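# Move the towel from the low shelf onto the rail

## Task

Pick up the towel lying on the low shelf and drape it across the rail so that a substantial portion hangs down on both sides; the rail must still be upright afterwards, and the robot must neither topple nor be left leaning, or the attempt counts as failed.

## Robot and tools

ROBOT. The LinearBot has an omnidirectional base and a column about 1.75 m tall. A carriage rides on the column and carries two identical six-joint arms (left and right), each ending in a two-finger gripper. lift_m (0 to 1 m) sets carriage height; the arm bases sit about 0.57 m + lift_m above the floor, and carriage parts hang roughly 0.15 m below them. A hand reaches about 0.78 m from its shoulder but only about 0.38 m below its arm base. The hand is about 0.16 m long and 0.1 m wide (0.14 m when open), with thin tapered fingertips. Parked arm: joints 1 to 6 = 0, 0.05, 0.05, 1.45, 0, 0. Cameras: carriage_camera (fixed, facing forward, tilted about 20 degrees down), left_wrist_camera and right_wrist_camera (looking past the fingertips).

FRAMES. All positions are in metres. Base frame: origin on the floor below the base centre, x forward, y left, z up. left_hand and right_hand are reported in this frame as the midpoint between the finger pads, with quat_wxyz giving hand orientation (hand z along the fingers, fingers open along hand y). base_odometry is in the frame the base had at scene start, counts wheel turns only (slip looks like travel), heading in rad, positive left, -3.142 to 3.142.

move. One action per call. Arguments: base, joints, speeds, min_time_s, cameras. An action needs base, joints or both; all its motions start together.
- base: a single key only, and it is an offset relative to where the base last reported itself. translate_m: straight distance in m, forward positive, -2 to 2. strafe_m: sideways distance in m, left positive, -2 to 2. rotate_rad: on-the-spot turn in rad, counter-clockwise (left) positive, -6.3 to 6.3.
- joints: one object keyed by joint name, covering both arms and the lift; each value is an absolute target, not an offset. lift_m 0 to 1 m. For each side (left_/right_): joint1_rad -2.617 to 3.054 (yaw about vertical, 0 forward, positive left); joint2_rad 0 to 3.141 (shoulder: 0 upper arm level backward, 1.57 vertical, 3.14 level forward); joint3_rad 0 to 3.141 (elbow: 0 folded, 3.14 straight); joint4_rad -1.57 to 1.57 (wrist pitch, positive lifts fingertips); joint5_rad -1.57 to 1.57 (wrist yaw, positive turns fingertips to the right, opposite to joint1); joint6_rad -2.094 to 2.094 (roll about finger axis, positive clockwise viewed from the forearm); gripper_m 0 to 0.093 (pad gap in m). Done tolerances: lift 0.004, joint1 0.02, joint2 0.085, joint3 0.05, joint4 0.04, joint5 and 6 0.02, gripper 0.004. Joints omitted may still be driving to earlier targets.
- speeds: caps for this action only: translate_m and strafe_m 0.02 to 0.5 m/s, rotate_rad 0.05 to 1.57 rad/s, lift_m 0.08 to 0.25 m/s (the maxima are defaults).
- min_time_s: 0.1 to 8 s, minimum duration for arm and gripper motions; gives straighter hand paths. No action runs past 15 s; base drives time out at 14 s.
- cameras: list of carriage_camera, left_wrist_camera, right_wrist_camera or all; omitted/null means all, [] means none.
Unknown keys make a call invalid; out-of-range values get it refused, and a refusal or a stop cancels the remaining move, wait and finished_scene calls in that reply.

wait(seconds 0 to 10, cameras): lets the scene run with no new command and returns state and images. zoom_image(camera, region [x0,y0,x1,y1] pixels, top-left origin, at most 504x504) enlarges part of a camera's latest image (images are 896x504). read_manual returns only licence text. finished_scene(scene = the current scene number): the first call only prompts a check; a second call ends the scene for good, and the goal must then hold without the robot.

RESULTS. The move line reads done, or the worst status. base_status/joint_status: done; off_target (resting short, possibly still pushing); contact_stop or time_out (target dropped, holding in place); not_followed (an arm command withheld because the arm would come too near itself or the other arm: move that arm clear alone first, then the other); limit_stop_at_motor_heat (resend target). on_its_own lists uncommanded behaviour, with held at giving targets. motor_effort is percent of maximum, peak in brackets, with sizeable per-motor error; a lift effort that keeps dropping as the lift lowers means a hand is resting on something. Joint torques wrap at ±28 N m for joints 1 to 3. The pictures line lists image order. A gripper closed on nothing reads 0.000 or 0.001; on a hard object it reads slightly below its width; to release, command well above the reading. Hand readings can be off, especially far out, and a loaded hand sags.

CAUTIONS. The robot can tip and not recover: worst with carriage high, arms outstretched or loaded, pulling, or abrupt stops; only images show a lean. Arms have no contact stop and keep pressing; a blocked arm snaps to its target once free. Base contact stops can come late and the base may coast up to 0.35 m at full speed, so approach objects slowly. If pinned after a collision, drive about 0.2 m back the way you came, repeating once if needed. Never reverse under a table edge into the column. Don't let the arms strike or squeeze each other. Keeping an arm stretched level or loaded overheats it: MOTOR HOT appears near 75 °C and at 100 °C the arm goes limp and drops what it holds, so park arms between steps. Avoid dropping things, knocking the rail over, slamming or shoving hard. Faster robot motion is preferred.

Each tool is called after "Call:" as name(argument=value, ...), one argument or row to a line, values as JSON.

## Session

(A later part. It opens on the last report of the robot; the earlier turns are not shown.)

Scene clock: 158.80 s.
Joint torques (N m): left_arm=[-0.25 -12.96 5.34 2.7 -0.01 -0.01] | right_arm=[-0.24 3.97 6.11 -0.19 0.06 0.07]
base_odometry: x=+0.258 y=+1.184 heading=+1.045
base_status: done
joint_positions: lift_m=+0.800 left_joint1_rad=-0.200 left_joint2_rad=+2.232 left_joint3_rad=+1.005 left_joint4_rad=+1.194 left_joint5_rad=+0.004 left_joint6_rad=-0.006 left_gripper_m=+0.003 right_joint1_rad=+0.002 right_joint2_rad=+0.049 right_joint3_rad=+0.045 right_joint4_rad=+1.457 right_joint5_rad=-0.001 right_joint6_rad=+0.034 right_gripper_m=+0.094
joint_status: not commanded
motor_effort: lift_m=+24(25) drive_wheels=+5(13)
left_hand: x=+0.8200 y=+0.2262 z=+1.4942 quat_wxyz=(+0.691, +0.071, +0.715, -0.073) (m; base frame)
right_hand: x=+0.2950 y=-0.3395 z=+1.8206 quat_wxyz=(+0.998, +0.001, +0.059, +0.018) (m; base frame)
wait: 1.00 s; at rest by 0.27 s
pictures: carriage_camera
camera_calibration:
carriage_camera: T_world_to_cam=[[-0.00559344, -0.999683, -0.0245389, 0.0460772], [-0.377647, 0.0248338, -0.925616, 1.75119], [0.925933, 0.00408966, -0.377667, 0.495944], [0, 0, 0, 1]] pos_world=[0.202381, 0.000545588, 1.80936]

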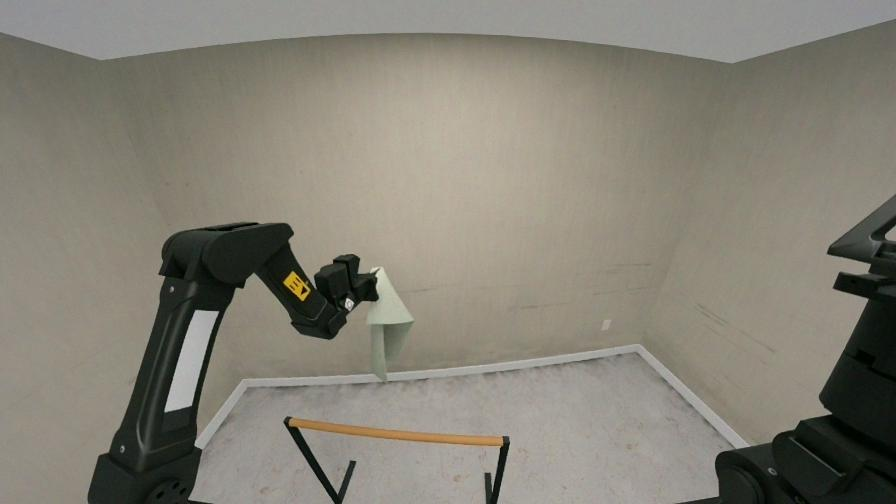

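Call:
move(
  joints={"lift_m": 0.38},
  speeds={"lift_m": 0.15},
  cameras=["carriage_camera","left_wrist_camera"],
)

Call:
zoom_image(
  camera="carriage_camera",
  region=[250, 220, 520, 480],
)

Scene clock: 165.17 s.
Joint torques (N m): left_arm=[-0.28 -12.81 5.41 2.74 -0.01 0.01] | right_arm=[-0.2 3.7 5.96 -0.18 0.07 0.07]
move: done
base_odometry: x=+0.258 y=+1.184 heading=+1.045
base_status: not commanded
joint_positions: lift_m=+0.380 left_joint1_rad=-0.200 left_joint2_rad=+2.229 left_joint3_rad=+1.005 left_joint4_rad=+1.189 left_joint5_rad=+0.004 left_joint6_rad=-0.006 left_gripper_m=+0.003 right_joint1_rad=+0.002 right_joint2_rad=+0.049 right_joint3_rad=+0.045 right_joint4_rad=+1.457 right_joint5_rad=-0.001 right_joint6_rad=+0.034 right_gripper_m=+0.094
joint_status: all done
motor_effort: lift_m=+20(21) drive_wheels=-4(5)
left_hand: x=+0.8200 y=+0.2262 z=+1.0752 quat_wxyz=(+0.691, +0.071, +0.716, -0.073) (m; base frame)
right_hand: x=+0.2950 y=-0.3395 z=+1.4012 quat_wxyz=(+0.998, +0.001, +0.059, +0.018) (m; base frame)
pictures: carriage_camera, left_wrist_camera
camera_calibration:
carriage_camera: T_world_to_cam=[[-0.00559344, -0.999683, -0.0245389, 0.0357851], [-0.377647, 0.0248338, -0.925616, 1.36297], [0.925933, 0.00408966, -0.377667, 0.337543], [0, 0, 0, 1]] pos_world=[0.202381, 0.000545588, 1.38995]
left_wrist_camera: T_world_to_cam=[[-0.22369, -0.974531, -0.0158922, 0.42196], [-0.599914, 0.150516, -0.785779, 1.30678], [0.768157, -0.166237, -0.618304, 0.196034], [0, 0, 0, 1]] pos_world=[0.727759, 0.24711, 1.15475]

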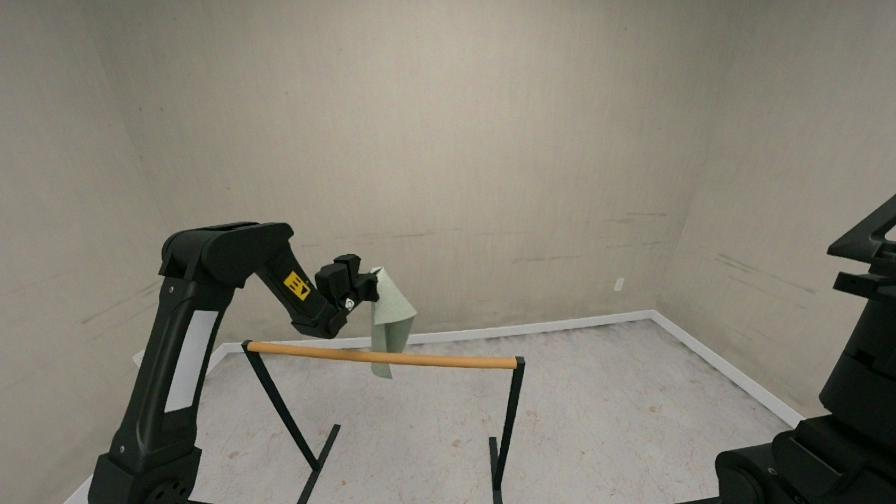

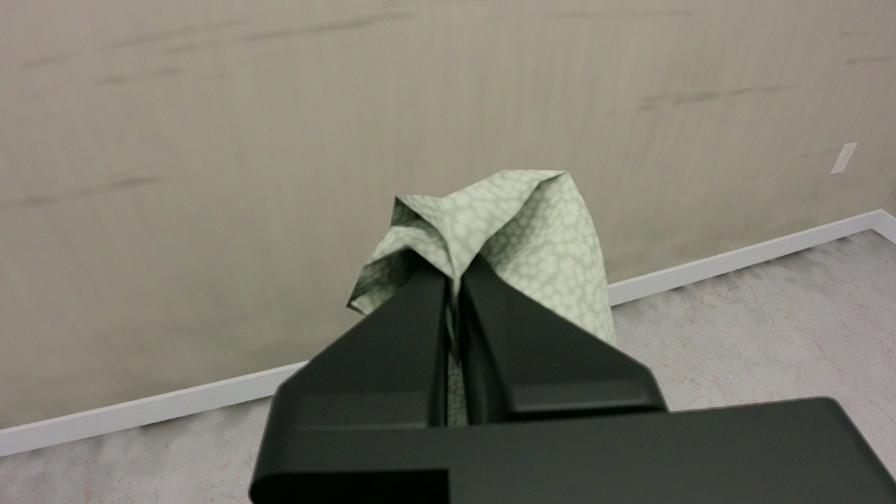

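Scaled by 1.867 from the camera's 896x504 image, which has a finer 1280x720 frame.

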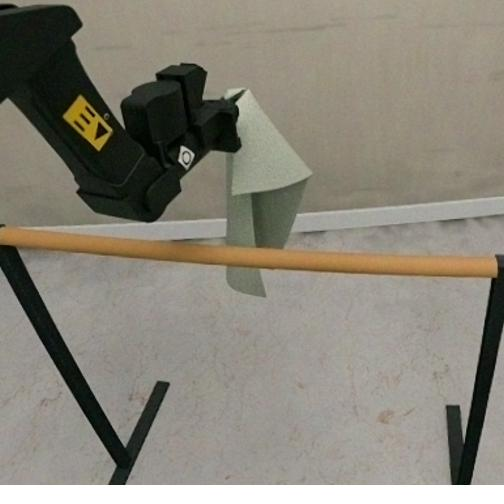

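Call:
move(
  base={"translate_m": -0.21},
  joints={"lift_m": 0.33},
  speeds={"translate_m": 0.08, "lift_m": 0.08},
  cameras=["carriage_camera"],
)

Call:
zoom_image(
  camera="carriage_camera",
  region=[250, 200, 520, 460],
)

Scene clock: 173.27 s.
Joint torques (N m): left_arm=[-0.38 -12.52 5.45 2.75 -0.02 0] | right_arm=[-0.23 3.95 6.28 -0.15 0.07 0.06]
move: done
base_odometry: x=+0.152 y=+1.003 heading=+1.045
base_status: done
joint_positions: lift_m=+0.330 left_joint1_rad=-0.200 left_joint2_rad=+2.228 left_joint3_rad=+1.005 left_joint4_rad=+1.189 left_joint5_rad=+0.004 left_joint6_rad=-0.006 left_gripper_m=+0.003 right_joint1_rad=+0.002 right_joint2_rad=+0.049 right_joint3_rad=+0.046 right_joint4_rad=+1.456 right_joint5_rad=+0.000 right_joint6_rad=+0.034 right_gripper_m=+0.094
joint_status: all done
motor_effort: lift_m=+20(20) drive_wheels=-6(11)
left_hand: x=+0.8200 y=+0.2262 z=+1.0257 quat_wxyz=(+0.691, +0.071, +0.715, -0.073) (m; base frame)
right_hand: x=+0.2950 y=-0.3396 z=+1.3513 quat_wxyz=(+0.998, +0.001, +0.059, +0.018) (m; base frame)
pictures: carriage_camera
camera_calibration:
carriage_camera: T_world_to_cam=[[-0.00559344, -0.999683, -0.0245389, 0.0345589], [-0.377647, 0.0248338, -0.925616, 1.31672], [0.925933, 0.00408966, -0.377667, 0.318671], [0, 0, 0, 1]] pos_world=[0.202381, 0.000545588, 1.33998]

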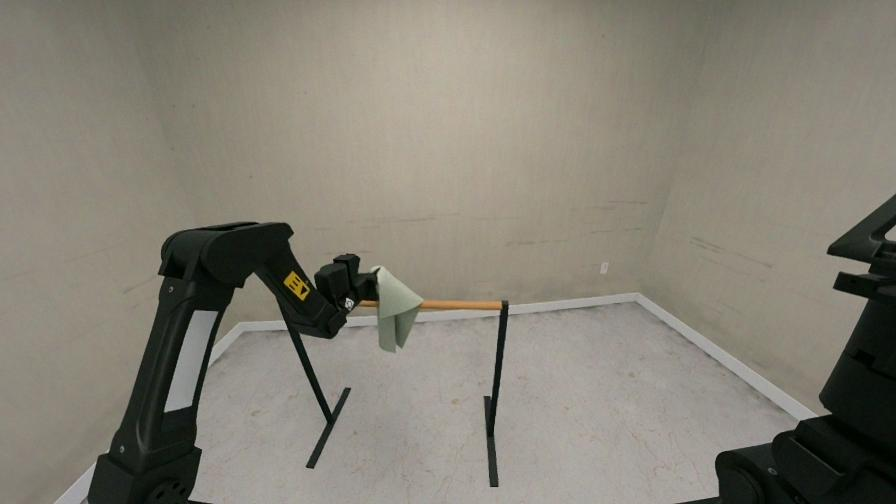

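Scaled by 1.867 from the camera's 896x504 image, which has a finer 1280x720 frame.

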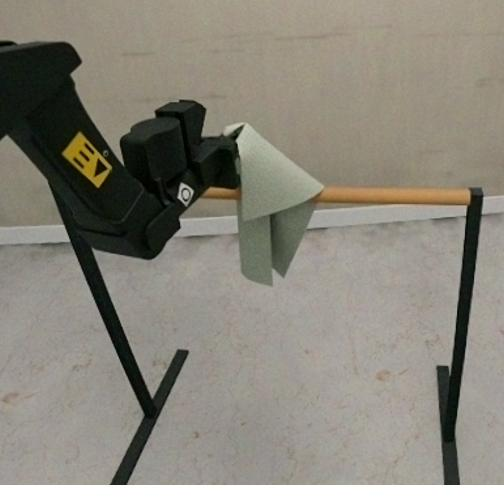

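Call:
move(
  joints={"lift_m": 0.12},
  speeds={"lift_m": 0.1},
  cameras=["carriage_camera","left_wrist_camera"],
)

Call:
zoom_image(
  camera="carriage_camera",
  region=[250, 180, 520, 440],
)

Scene clock: 183.87 s.
Joint torques (N m): left_arm=[-0.28 -12.53 5.46 2.65 -0.02 -0.02] | right_arm=[-0.17 4.01 6.27 -0.15 0.07 0.06]
move: done
base_odometry: x=+0.152 y=+1.003 heading=+1.045
base_status: not commanded
joint_positions: lift_m=+0.120 left_joint1_rad=-0.200 left_joint2_rad=+2.227 left_joint3_rad=+1.005 left_joint4_rad=+1.198 left_joint5_rad=+0.004 left_joint6_rad=-0.006 left_gripper_m=+0.003 right_joint1_rad=+0.002 right_joint2_rad=+0.049 right_joint3_rad=+0.046 right_joint4_rad=+1.456 right_joint5_rad=+0.000 right_joint6_rad=+0.034 right_gripper_m=+0.094
joint_status: all done
motor_effort: lift_m=+20(21) drive_wheels=-6(6)
left_hand: x=+0.8201 y=+0.2262 z=+0.8183 quat_wxyz=(+0.695, +0.071, +0.712, -0.073) (m; base frame)
right_hand: x=+0.2950 y=-0.3396 z=+1.1412 quat_wxyz=(+0.998, +0.001, +0.059, +0.018) (m; base frame)
pictures: carriage_camera, left_wrist_camera
camera_calibration:
carriage_camera: T_world_to_cam=[[-0.00559344, -0.999683, -0.0245389, 0.0294036], [-0.377647, 0.0248338, -0.925616, 1.12226], [0.925933, 0.00408966, -0.377667, 0.239327], [0, 0, 0, 1]] pos_world=[0.202381, 0.000545588, 1.12989]
left_wrist_camera: T_world_to_cam=[[-0.223523, -0.974565, -0.0161628, 0.417972], [-0.591654, 0.14884, -0.792333, 1.10396], [0.774586, -0.167542, -0.609874, 0.0252799], [0, 0, 0, 1]] pos_world=[0.727009, 0.247262, 0.89688]

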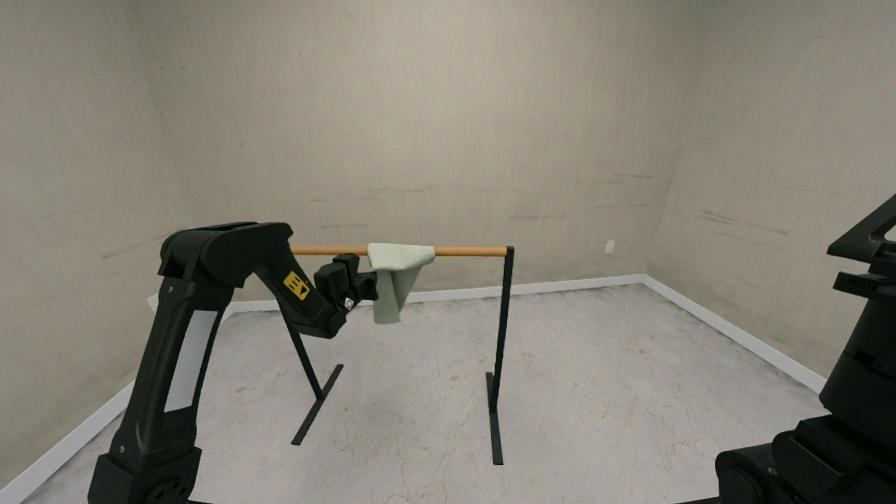

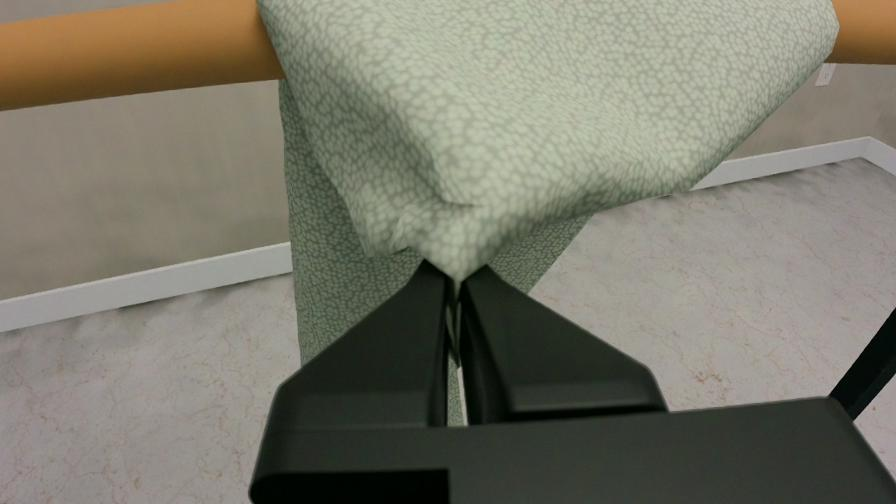

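Scaled by 1.867 from the camera's 896x504 image, which has a finer 1280x720 frame.

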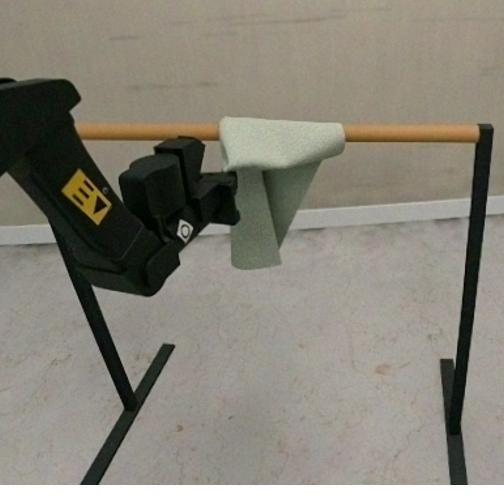

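Call:
move(
  joints={"lift_m": 0.02},
  speeds={"lift_m": 0.08},
  cameras=["carriage_camera","left_wrist_camera"],
)

Call:
zoom_image(
  camera="carriage_camera",
  region=[250, 180, 520, 440],
)

Scene clock: 191.67 s.
Joint torques (N m): left_arm=[-0.36 -12.48 5.3 2.52 -0.01 -0.02] | right_arm=[-0.21 4.07 6.04 -0.23 0.06 0.07]
move: done
base_odometry: x=+0.152 y=+1.003 heading=+1.045
base_status: not commanded
joint_positions: lift_m=+0.020 left_joint1_rad=-0.200 left_joint2_rad=+2.226 left_joint3_rad=+1.005 left_joint4_rad=+1.209 left_joint5_rad=+0.004 left_joint6_rad=-0.006 left_gripper_m=+0.003 right_joint1_rad=+0.002 right_joint2_rad=+0.049 right_joint3_rad=+0.046 right_joint4_rad=+1.456 right_joint5_rad=+0.000 right_joint6_rad=+0.034 right_gripper_m=+0.094
joint_status: all done
motor_effort: lift_m=+20(21) drive_wheels=-6(6)
left_hand: x=+0.8201 y=+0.2262 z=+0.7215 quat_wxyz=(+0.699, +0.070, +0.708, -0.074) (m; base frame)
right_hand: x=+0.2950 y=-0.3396 z=+1.0412 quat_wxyz=(+0.998, +0.001, +0.059, +0.018) (m; base frame)
pictures: carriage_camera, left_wrist_camera
camera_calibration:
carriage_camera: T_world_to_cam=[[-0.00559344, -0.999683, -0.0245389, 0.0269504], [-0.377647, 0.0248338, -0.925616, 1.02972], [0.925933, 0.00408966, -0.377667, 0.201573], [0, 0, 0, 1]] pos_world=[0.202381, 0.000545588, 1.02992]
left_wrist_camera: T_world_to_cam=[[-0.22334, -0.974602, -0.0164506, 0.416475], [-0.582729, 0.147029, -0.799256, 1.02537], [0.781375, -0.168919, -0.600766, -0.0456317], [0, 0, 0, 1]] pos_world=[0.726185, 0.247429, 0.798973]

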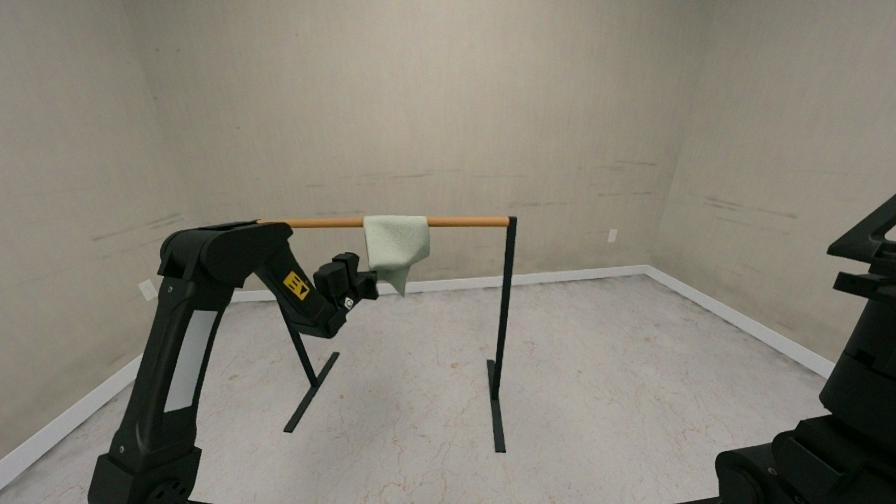

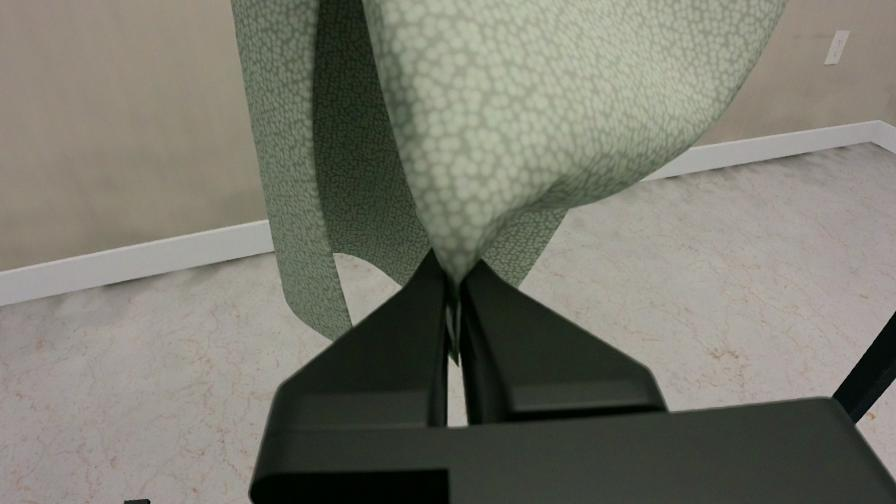

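Scaled by 1.867 from the camera's 896x504 image, which has a finer 1280x720 frame.

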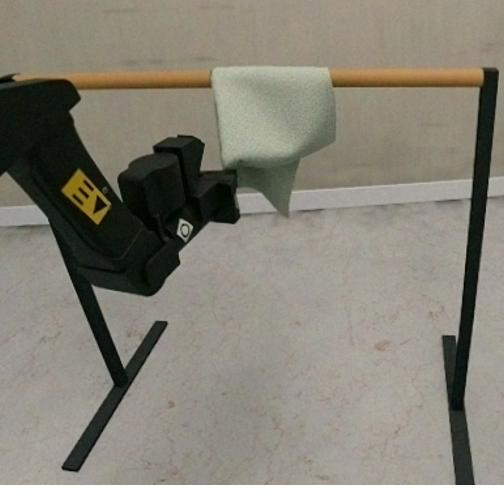

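Call:
move(
  joints={"left_gripper_m": 0.05},
  min_time_s=1.5,
  cameras=["carriage_camera","left_wrist_camera"],
)

Scene clock: 196.13 s.
Joint torques (N m): left_arm=[-0.32 -12.44 5.44 2.51 -0.01 -0.01] | right_arm=[-0.18 3.97 6.08 -0.18 0.05 0.07]
move: done
base_odometry: x=+0.152 y=+1.003 heading=+1.045
base_status: not commanded
joint_positions: lift_m=+0.020 left_joint1_rad=-0.200 left_joint2_rad=+2.226 left_joint3_rad=+1.005 left_joint4_rad=+1.209 left_joint5_rad=+0.004 left_joint6_rad=-0.006 left_gripper_m=+0.050 right_joint1_rad=+0.002 right_joint2_rad=+0.049 right_joint3_rad=+0.046 right_joint4_rad=+1.456 right_joint5_rad=+0.000 right_joint6_rad=+0.034 right_gripper_m=+0.094
joint_status: all done
motor_effort: lift_m=+20(20) drive_wheels=-6(6)
left_hand: x=+0.8201 y=+0.2262 z=+0.7215 quat_wxyz=(+0.699, +0.070, +0.708, -0.074) (m; base frame)
right_hand: x=+0.2950 y=-0.3396 z=+1.0412 quat_wxyz=(+0.998, +0.001, +0.059, +0.018) (m; base frame)
pictures: carriage_camera, left_wrist_camera
camera_calibration:
carriage_camera: T_world_to_cam=[[-0.00559344, -0.999683, -0.0245389, 0.0269504], [-0.377647, 0.0248338, -0.925616, 1.02972], [0.925933, 0.00408966, -0.377667, 0.201573], [0, 0, 0, 1]] pos_world=[0.202381, 0.000545588, 1.02992]
left_wrist_camera: T_world_to_cam=[[-0.22334, -0.974602, -0.0164506, 0.416475], [-0.582729, 0.147029, -0.799256, 1.02537], [0.781375, -0.168919, -0.600766, -0.0456317], [0, 0, 0, 1]] pos_world=[0.726185, 0.247429, 0.798973]

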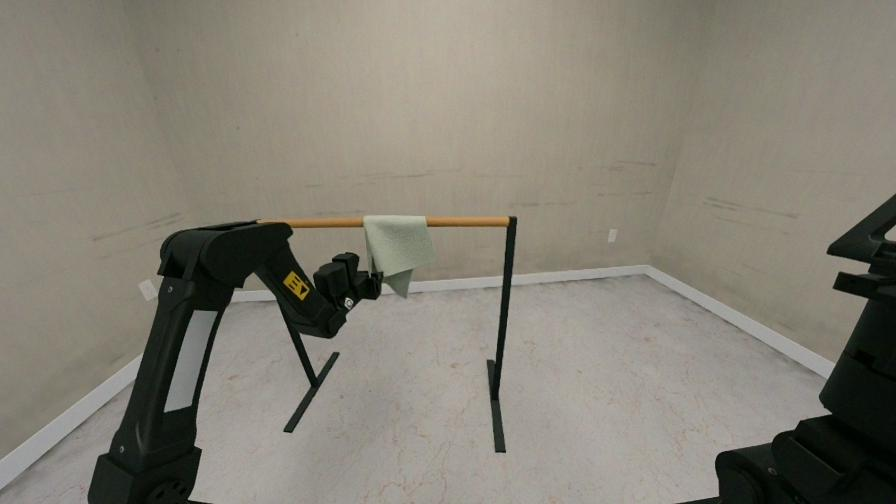

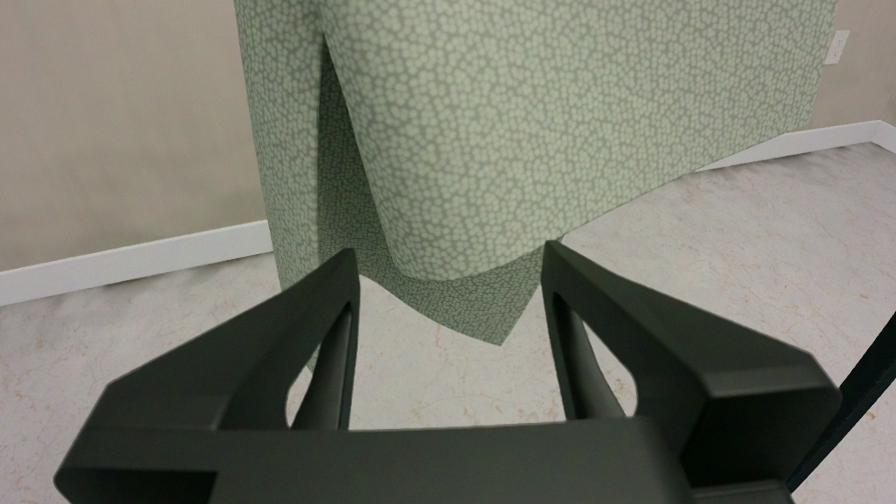

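Released. Back away and park.

Call:
move(
  base={"translate_m": -0.3},
  speeds={"translate_m": 0.2},
  cameras=["carriage_camera"],
)

Call:
move(
  joints={"left_joint1_rad": 0, "left_joint2_rad": 0.05, "left_joint3_rad": 0.05, "left_joint4_rad": 1.45},
  min_time_s=2,
  cameras=["carriage_camera"],
)

Call:
zoom_image(
  camera="carriage_camera",
  region=[300, 180, 560, 440],
)

Call:
finished_scene(
  scene=1,
)

Scene clock: 202.87 s.
Joint torques (N m): left_arm=[-0.32 -12.44 5.39 2.51 -0.03 -0.01] | right_arm=[-0.2 3.99 6.01 -0.17 0.07 0.06]
move: done
base_odometry: x=+0.002 y=+0.743 heading=+1.046
base_status: done
joint_positions: lift_m=+0.020 left_joint1_rad=-0.200 left_joint2_rad=+2.226 left_joint3_rad=+1.005 left_joint4_rad=+1.209 left_joint5_rad=+0.004 left_joint6_rad=-0.006 left_gripper_m=+0.050 right_joint1_rad=+0.002 right_joint2_rad=+0.049 right_joint3_rad=+0.046 right_joint4_rad=+1.456 right_joint5_rad=+0.000 right_joint6_rad=+0.034 right_gripper_m=+0.094
joint_status: not commanded
motor_effort: lift_m=+20(20) drive_wheels=-2(12)
left_hand: x=+0.8202 y=+0.2264 z=+0.7215 quat_wxyz=(+0.699, +0.070, +0.708, -0.074) (m; base frame)
right_hand: x=+0.2950 y=-0.3396 z=+1.0412 quat_wxyz=(+0.998, +0.001, +0.059, +0.018) (m; base frame)
pictures: carriage_camera
camera_calibration:
carriage_camera: T_world_to_cam=[[-0.00559344, -0.999683, -0.0245389, 0.0269504], [-0.377647, 0.0248338, -0.925616, 1.02972], [0.925933, 0.00408966, -0.377667, 0.201573], [0, 0, 0, 1]] pos_world=[0.202381, 0.000545588, 1.02992]

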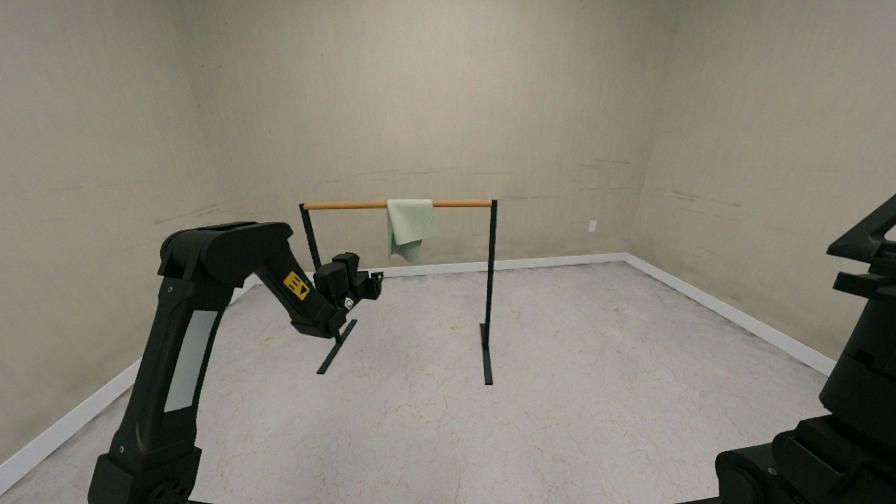

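Scene clock: 205.17 s.
Joint torques (N m): left_arm=[0.21 2.91 4.77 0.06 -0.04 -0.02] | right_arm=[-0.17 3.96 6.11 -0.21 0.07 0.07]
move: done
base_odometry: x=+0.002 y=+0.743 heading=+1.046
base_status: not commanded
joint_positions: lift_m=+0.020 left_joint1_rad=-0.006 left_joint2_rad=+0.065 left_joint3_rad=+0.067 left_joint4_rad=+1.436 left_joint5_rad=+0.004 left_joint6_rad=-0.006 left_gripper_m=+0.050 right_joint1_rad=+0.002 right_joint2_rad=+0.049 right_joint3_rad=+0.046 right_joint4_rad=+1.456 right_joint5_rad=+0.000 right_joint6_rad=+0.034 right_gripper_m=+0.094
joint_status: all done
motor_effort: lift_m=+20(20) drive_wheels=-1(2)
left_hand: x=+0.2985 y=+0.3387 z=+1.0464 quat_wxyz=(+0.998, +0.002, +0.066, -0.006) (m; base frame)
right_hand: x=+0.2950 y=-0.3396 z=+1.0412 quat_wxyz=(+0.998, +0.001, +0.059, +0.018) (m; base frame)
pictures: carriage_camera
camera_calibration:
carriage_camera: T_world_to_cam=[[-0.00559344, -0.999683, -0.0245389, 0.0269504], [-0.377647, 0.0248338, -0.925616, 1.02972], [0.925933, 0.00408966, -0.377667, 0.201573], [0, 0, 0, 1]] pos_world=[0.202381, 0.000545588, 1.02992]

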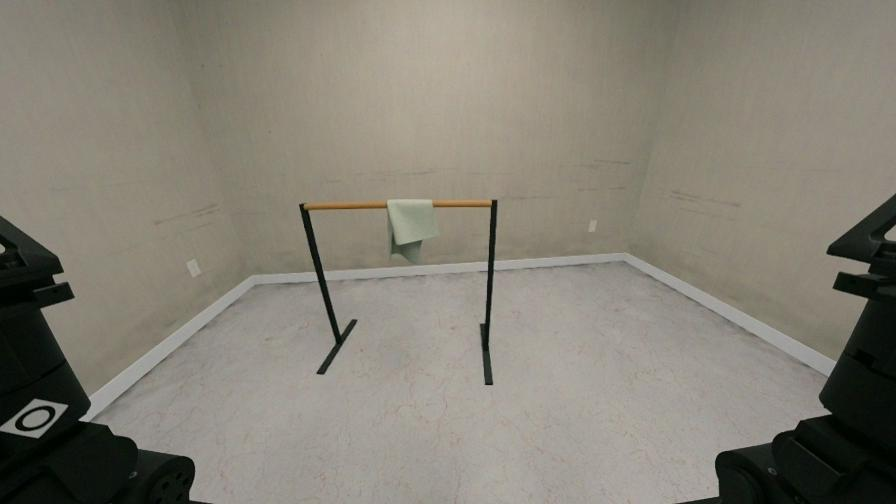

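Scaled by 1.938 from the camera's 896x504 image, which has a finer 1280x720 frame.

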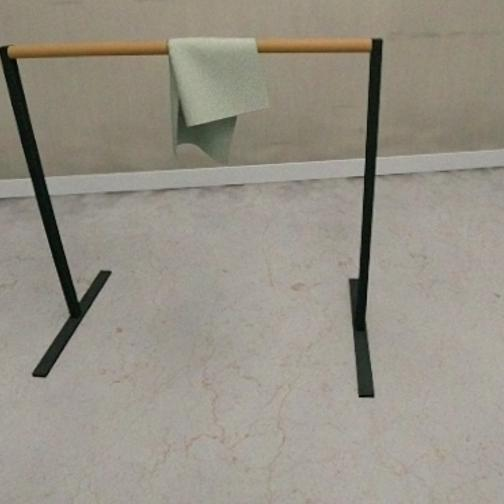

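This call ended nothing. Check each condition of the task against the scene as it is now, look again where you are not sure, and mend what is not met. Then call finished_scene again.

Hangs on both sides, stand upright.

Call:
finished_scene(
  scene=1,
)

The scene is finished: the task was done.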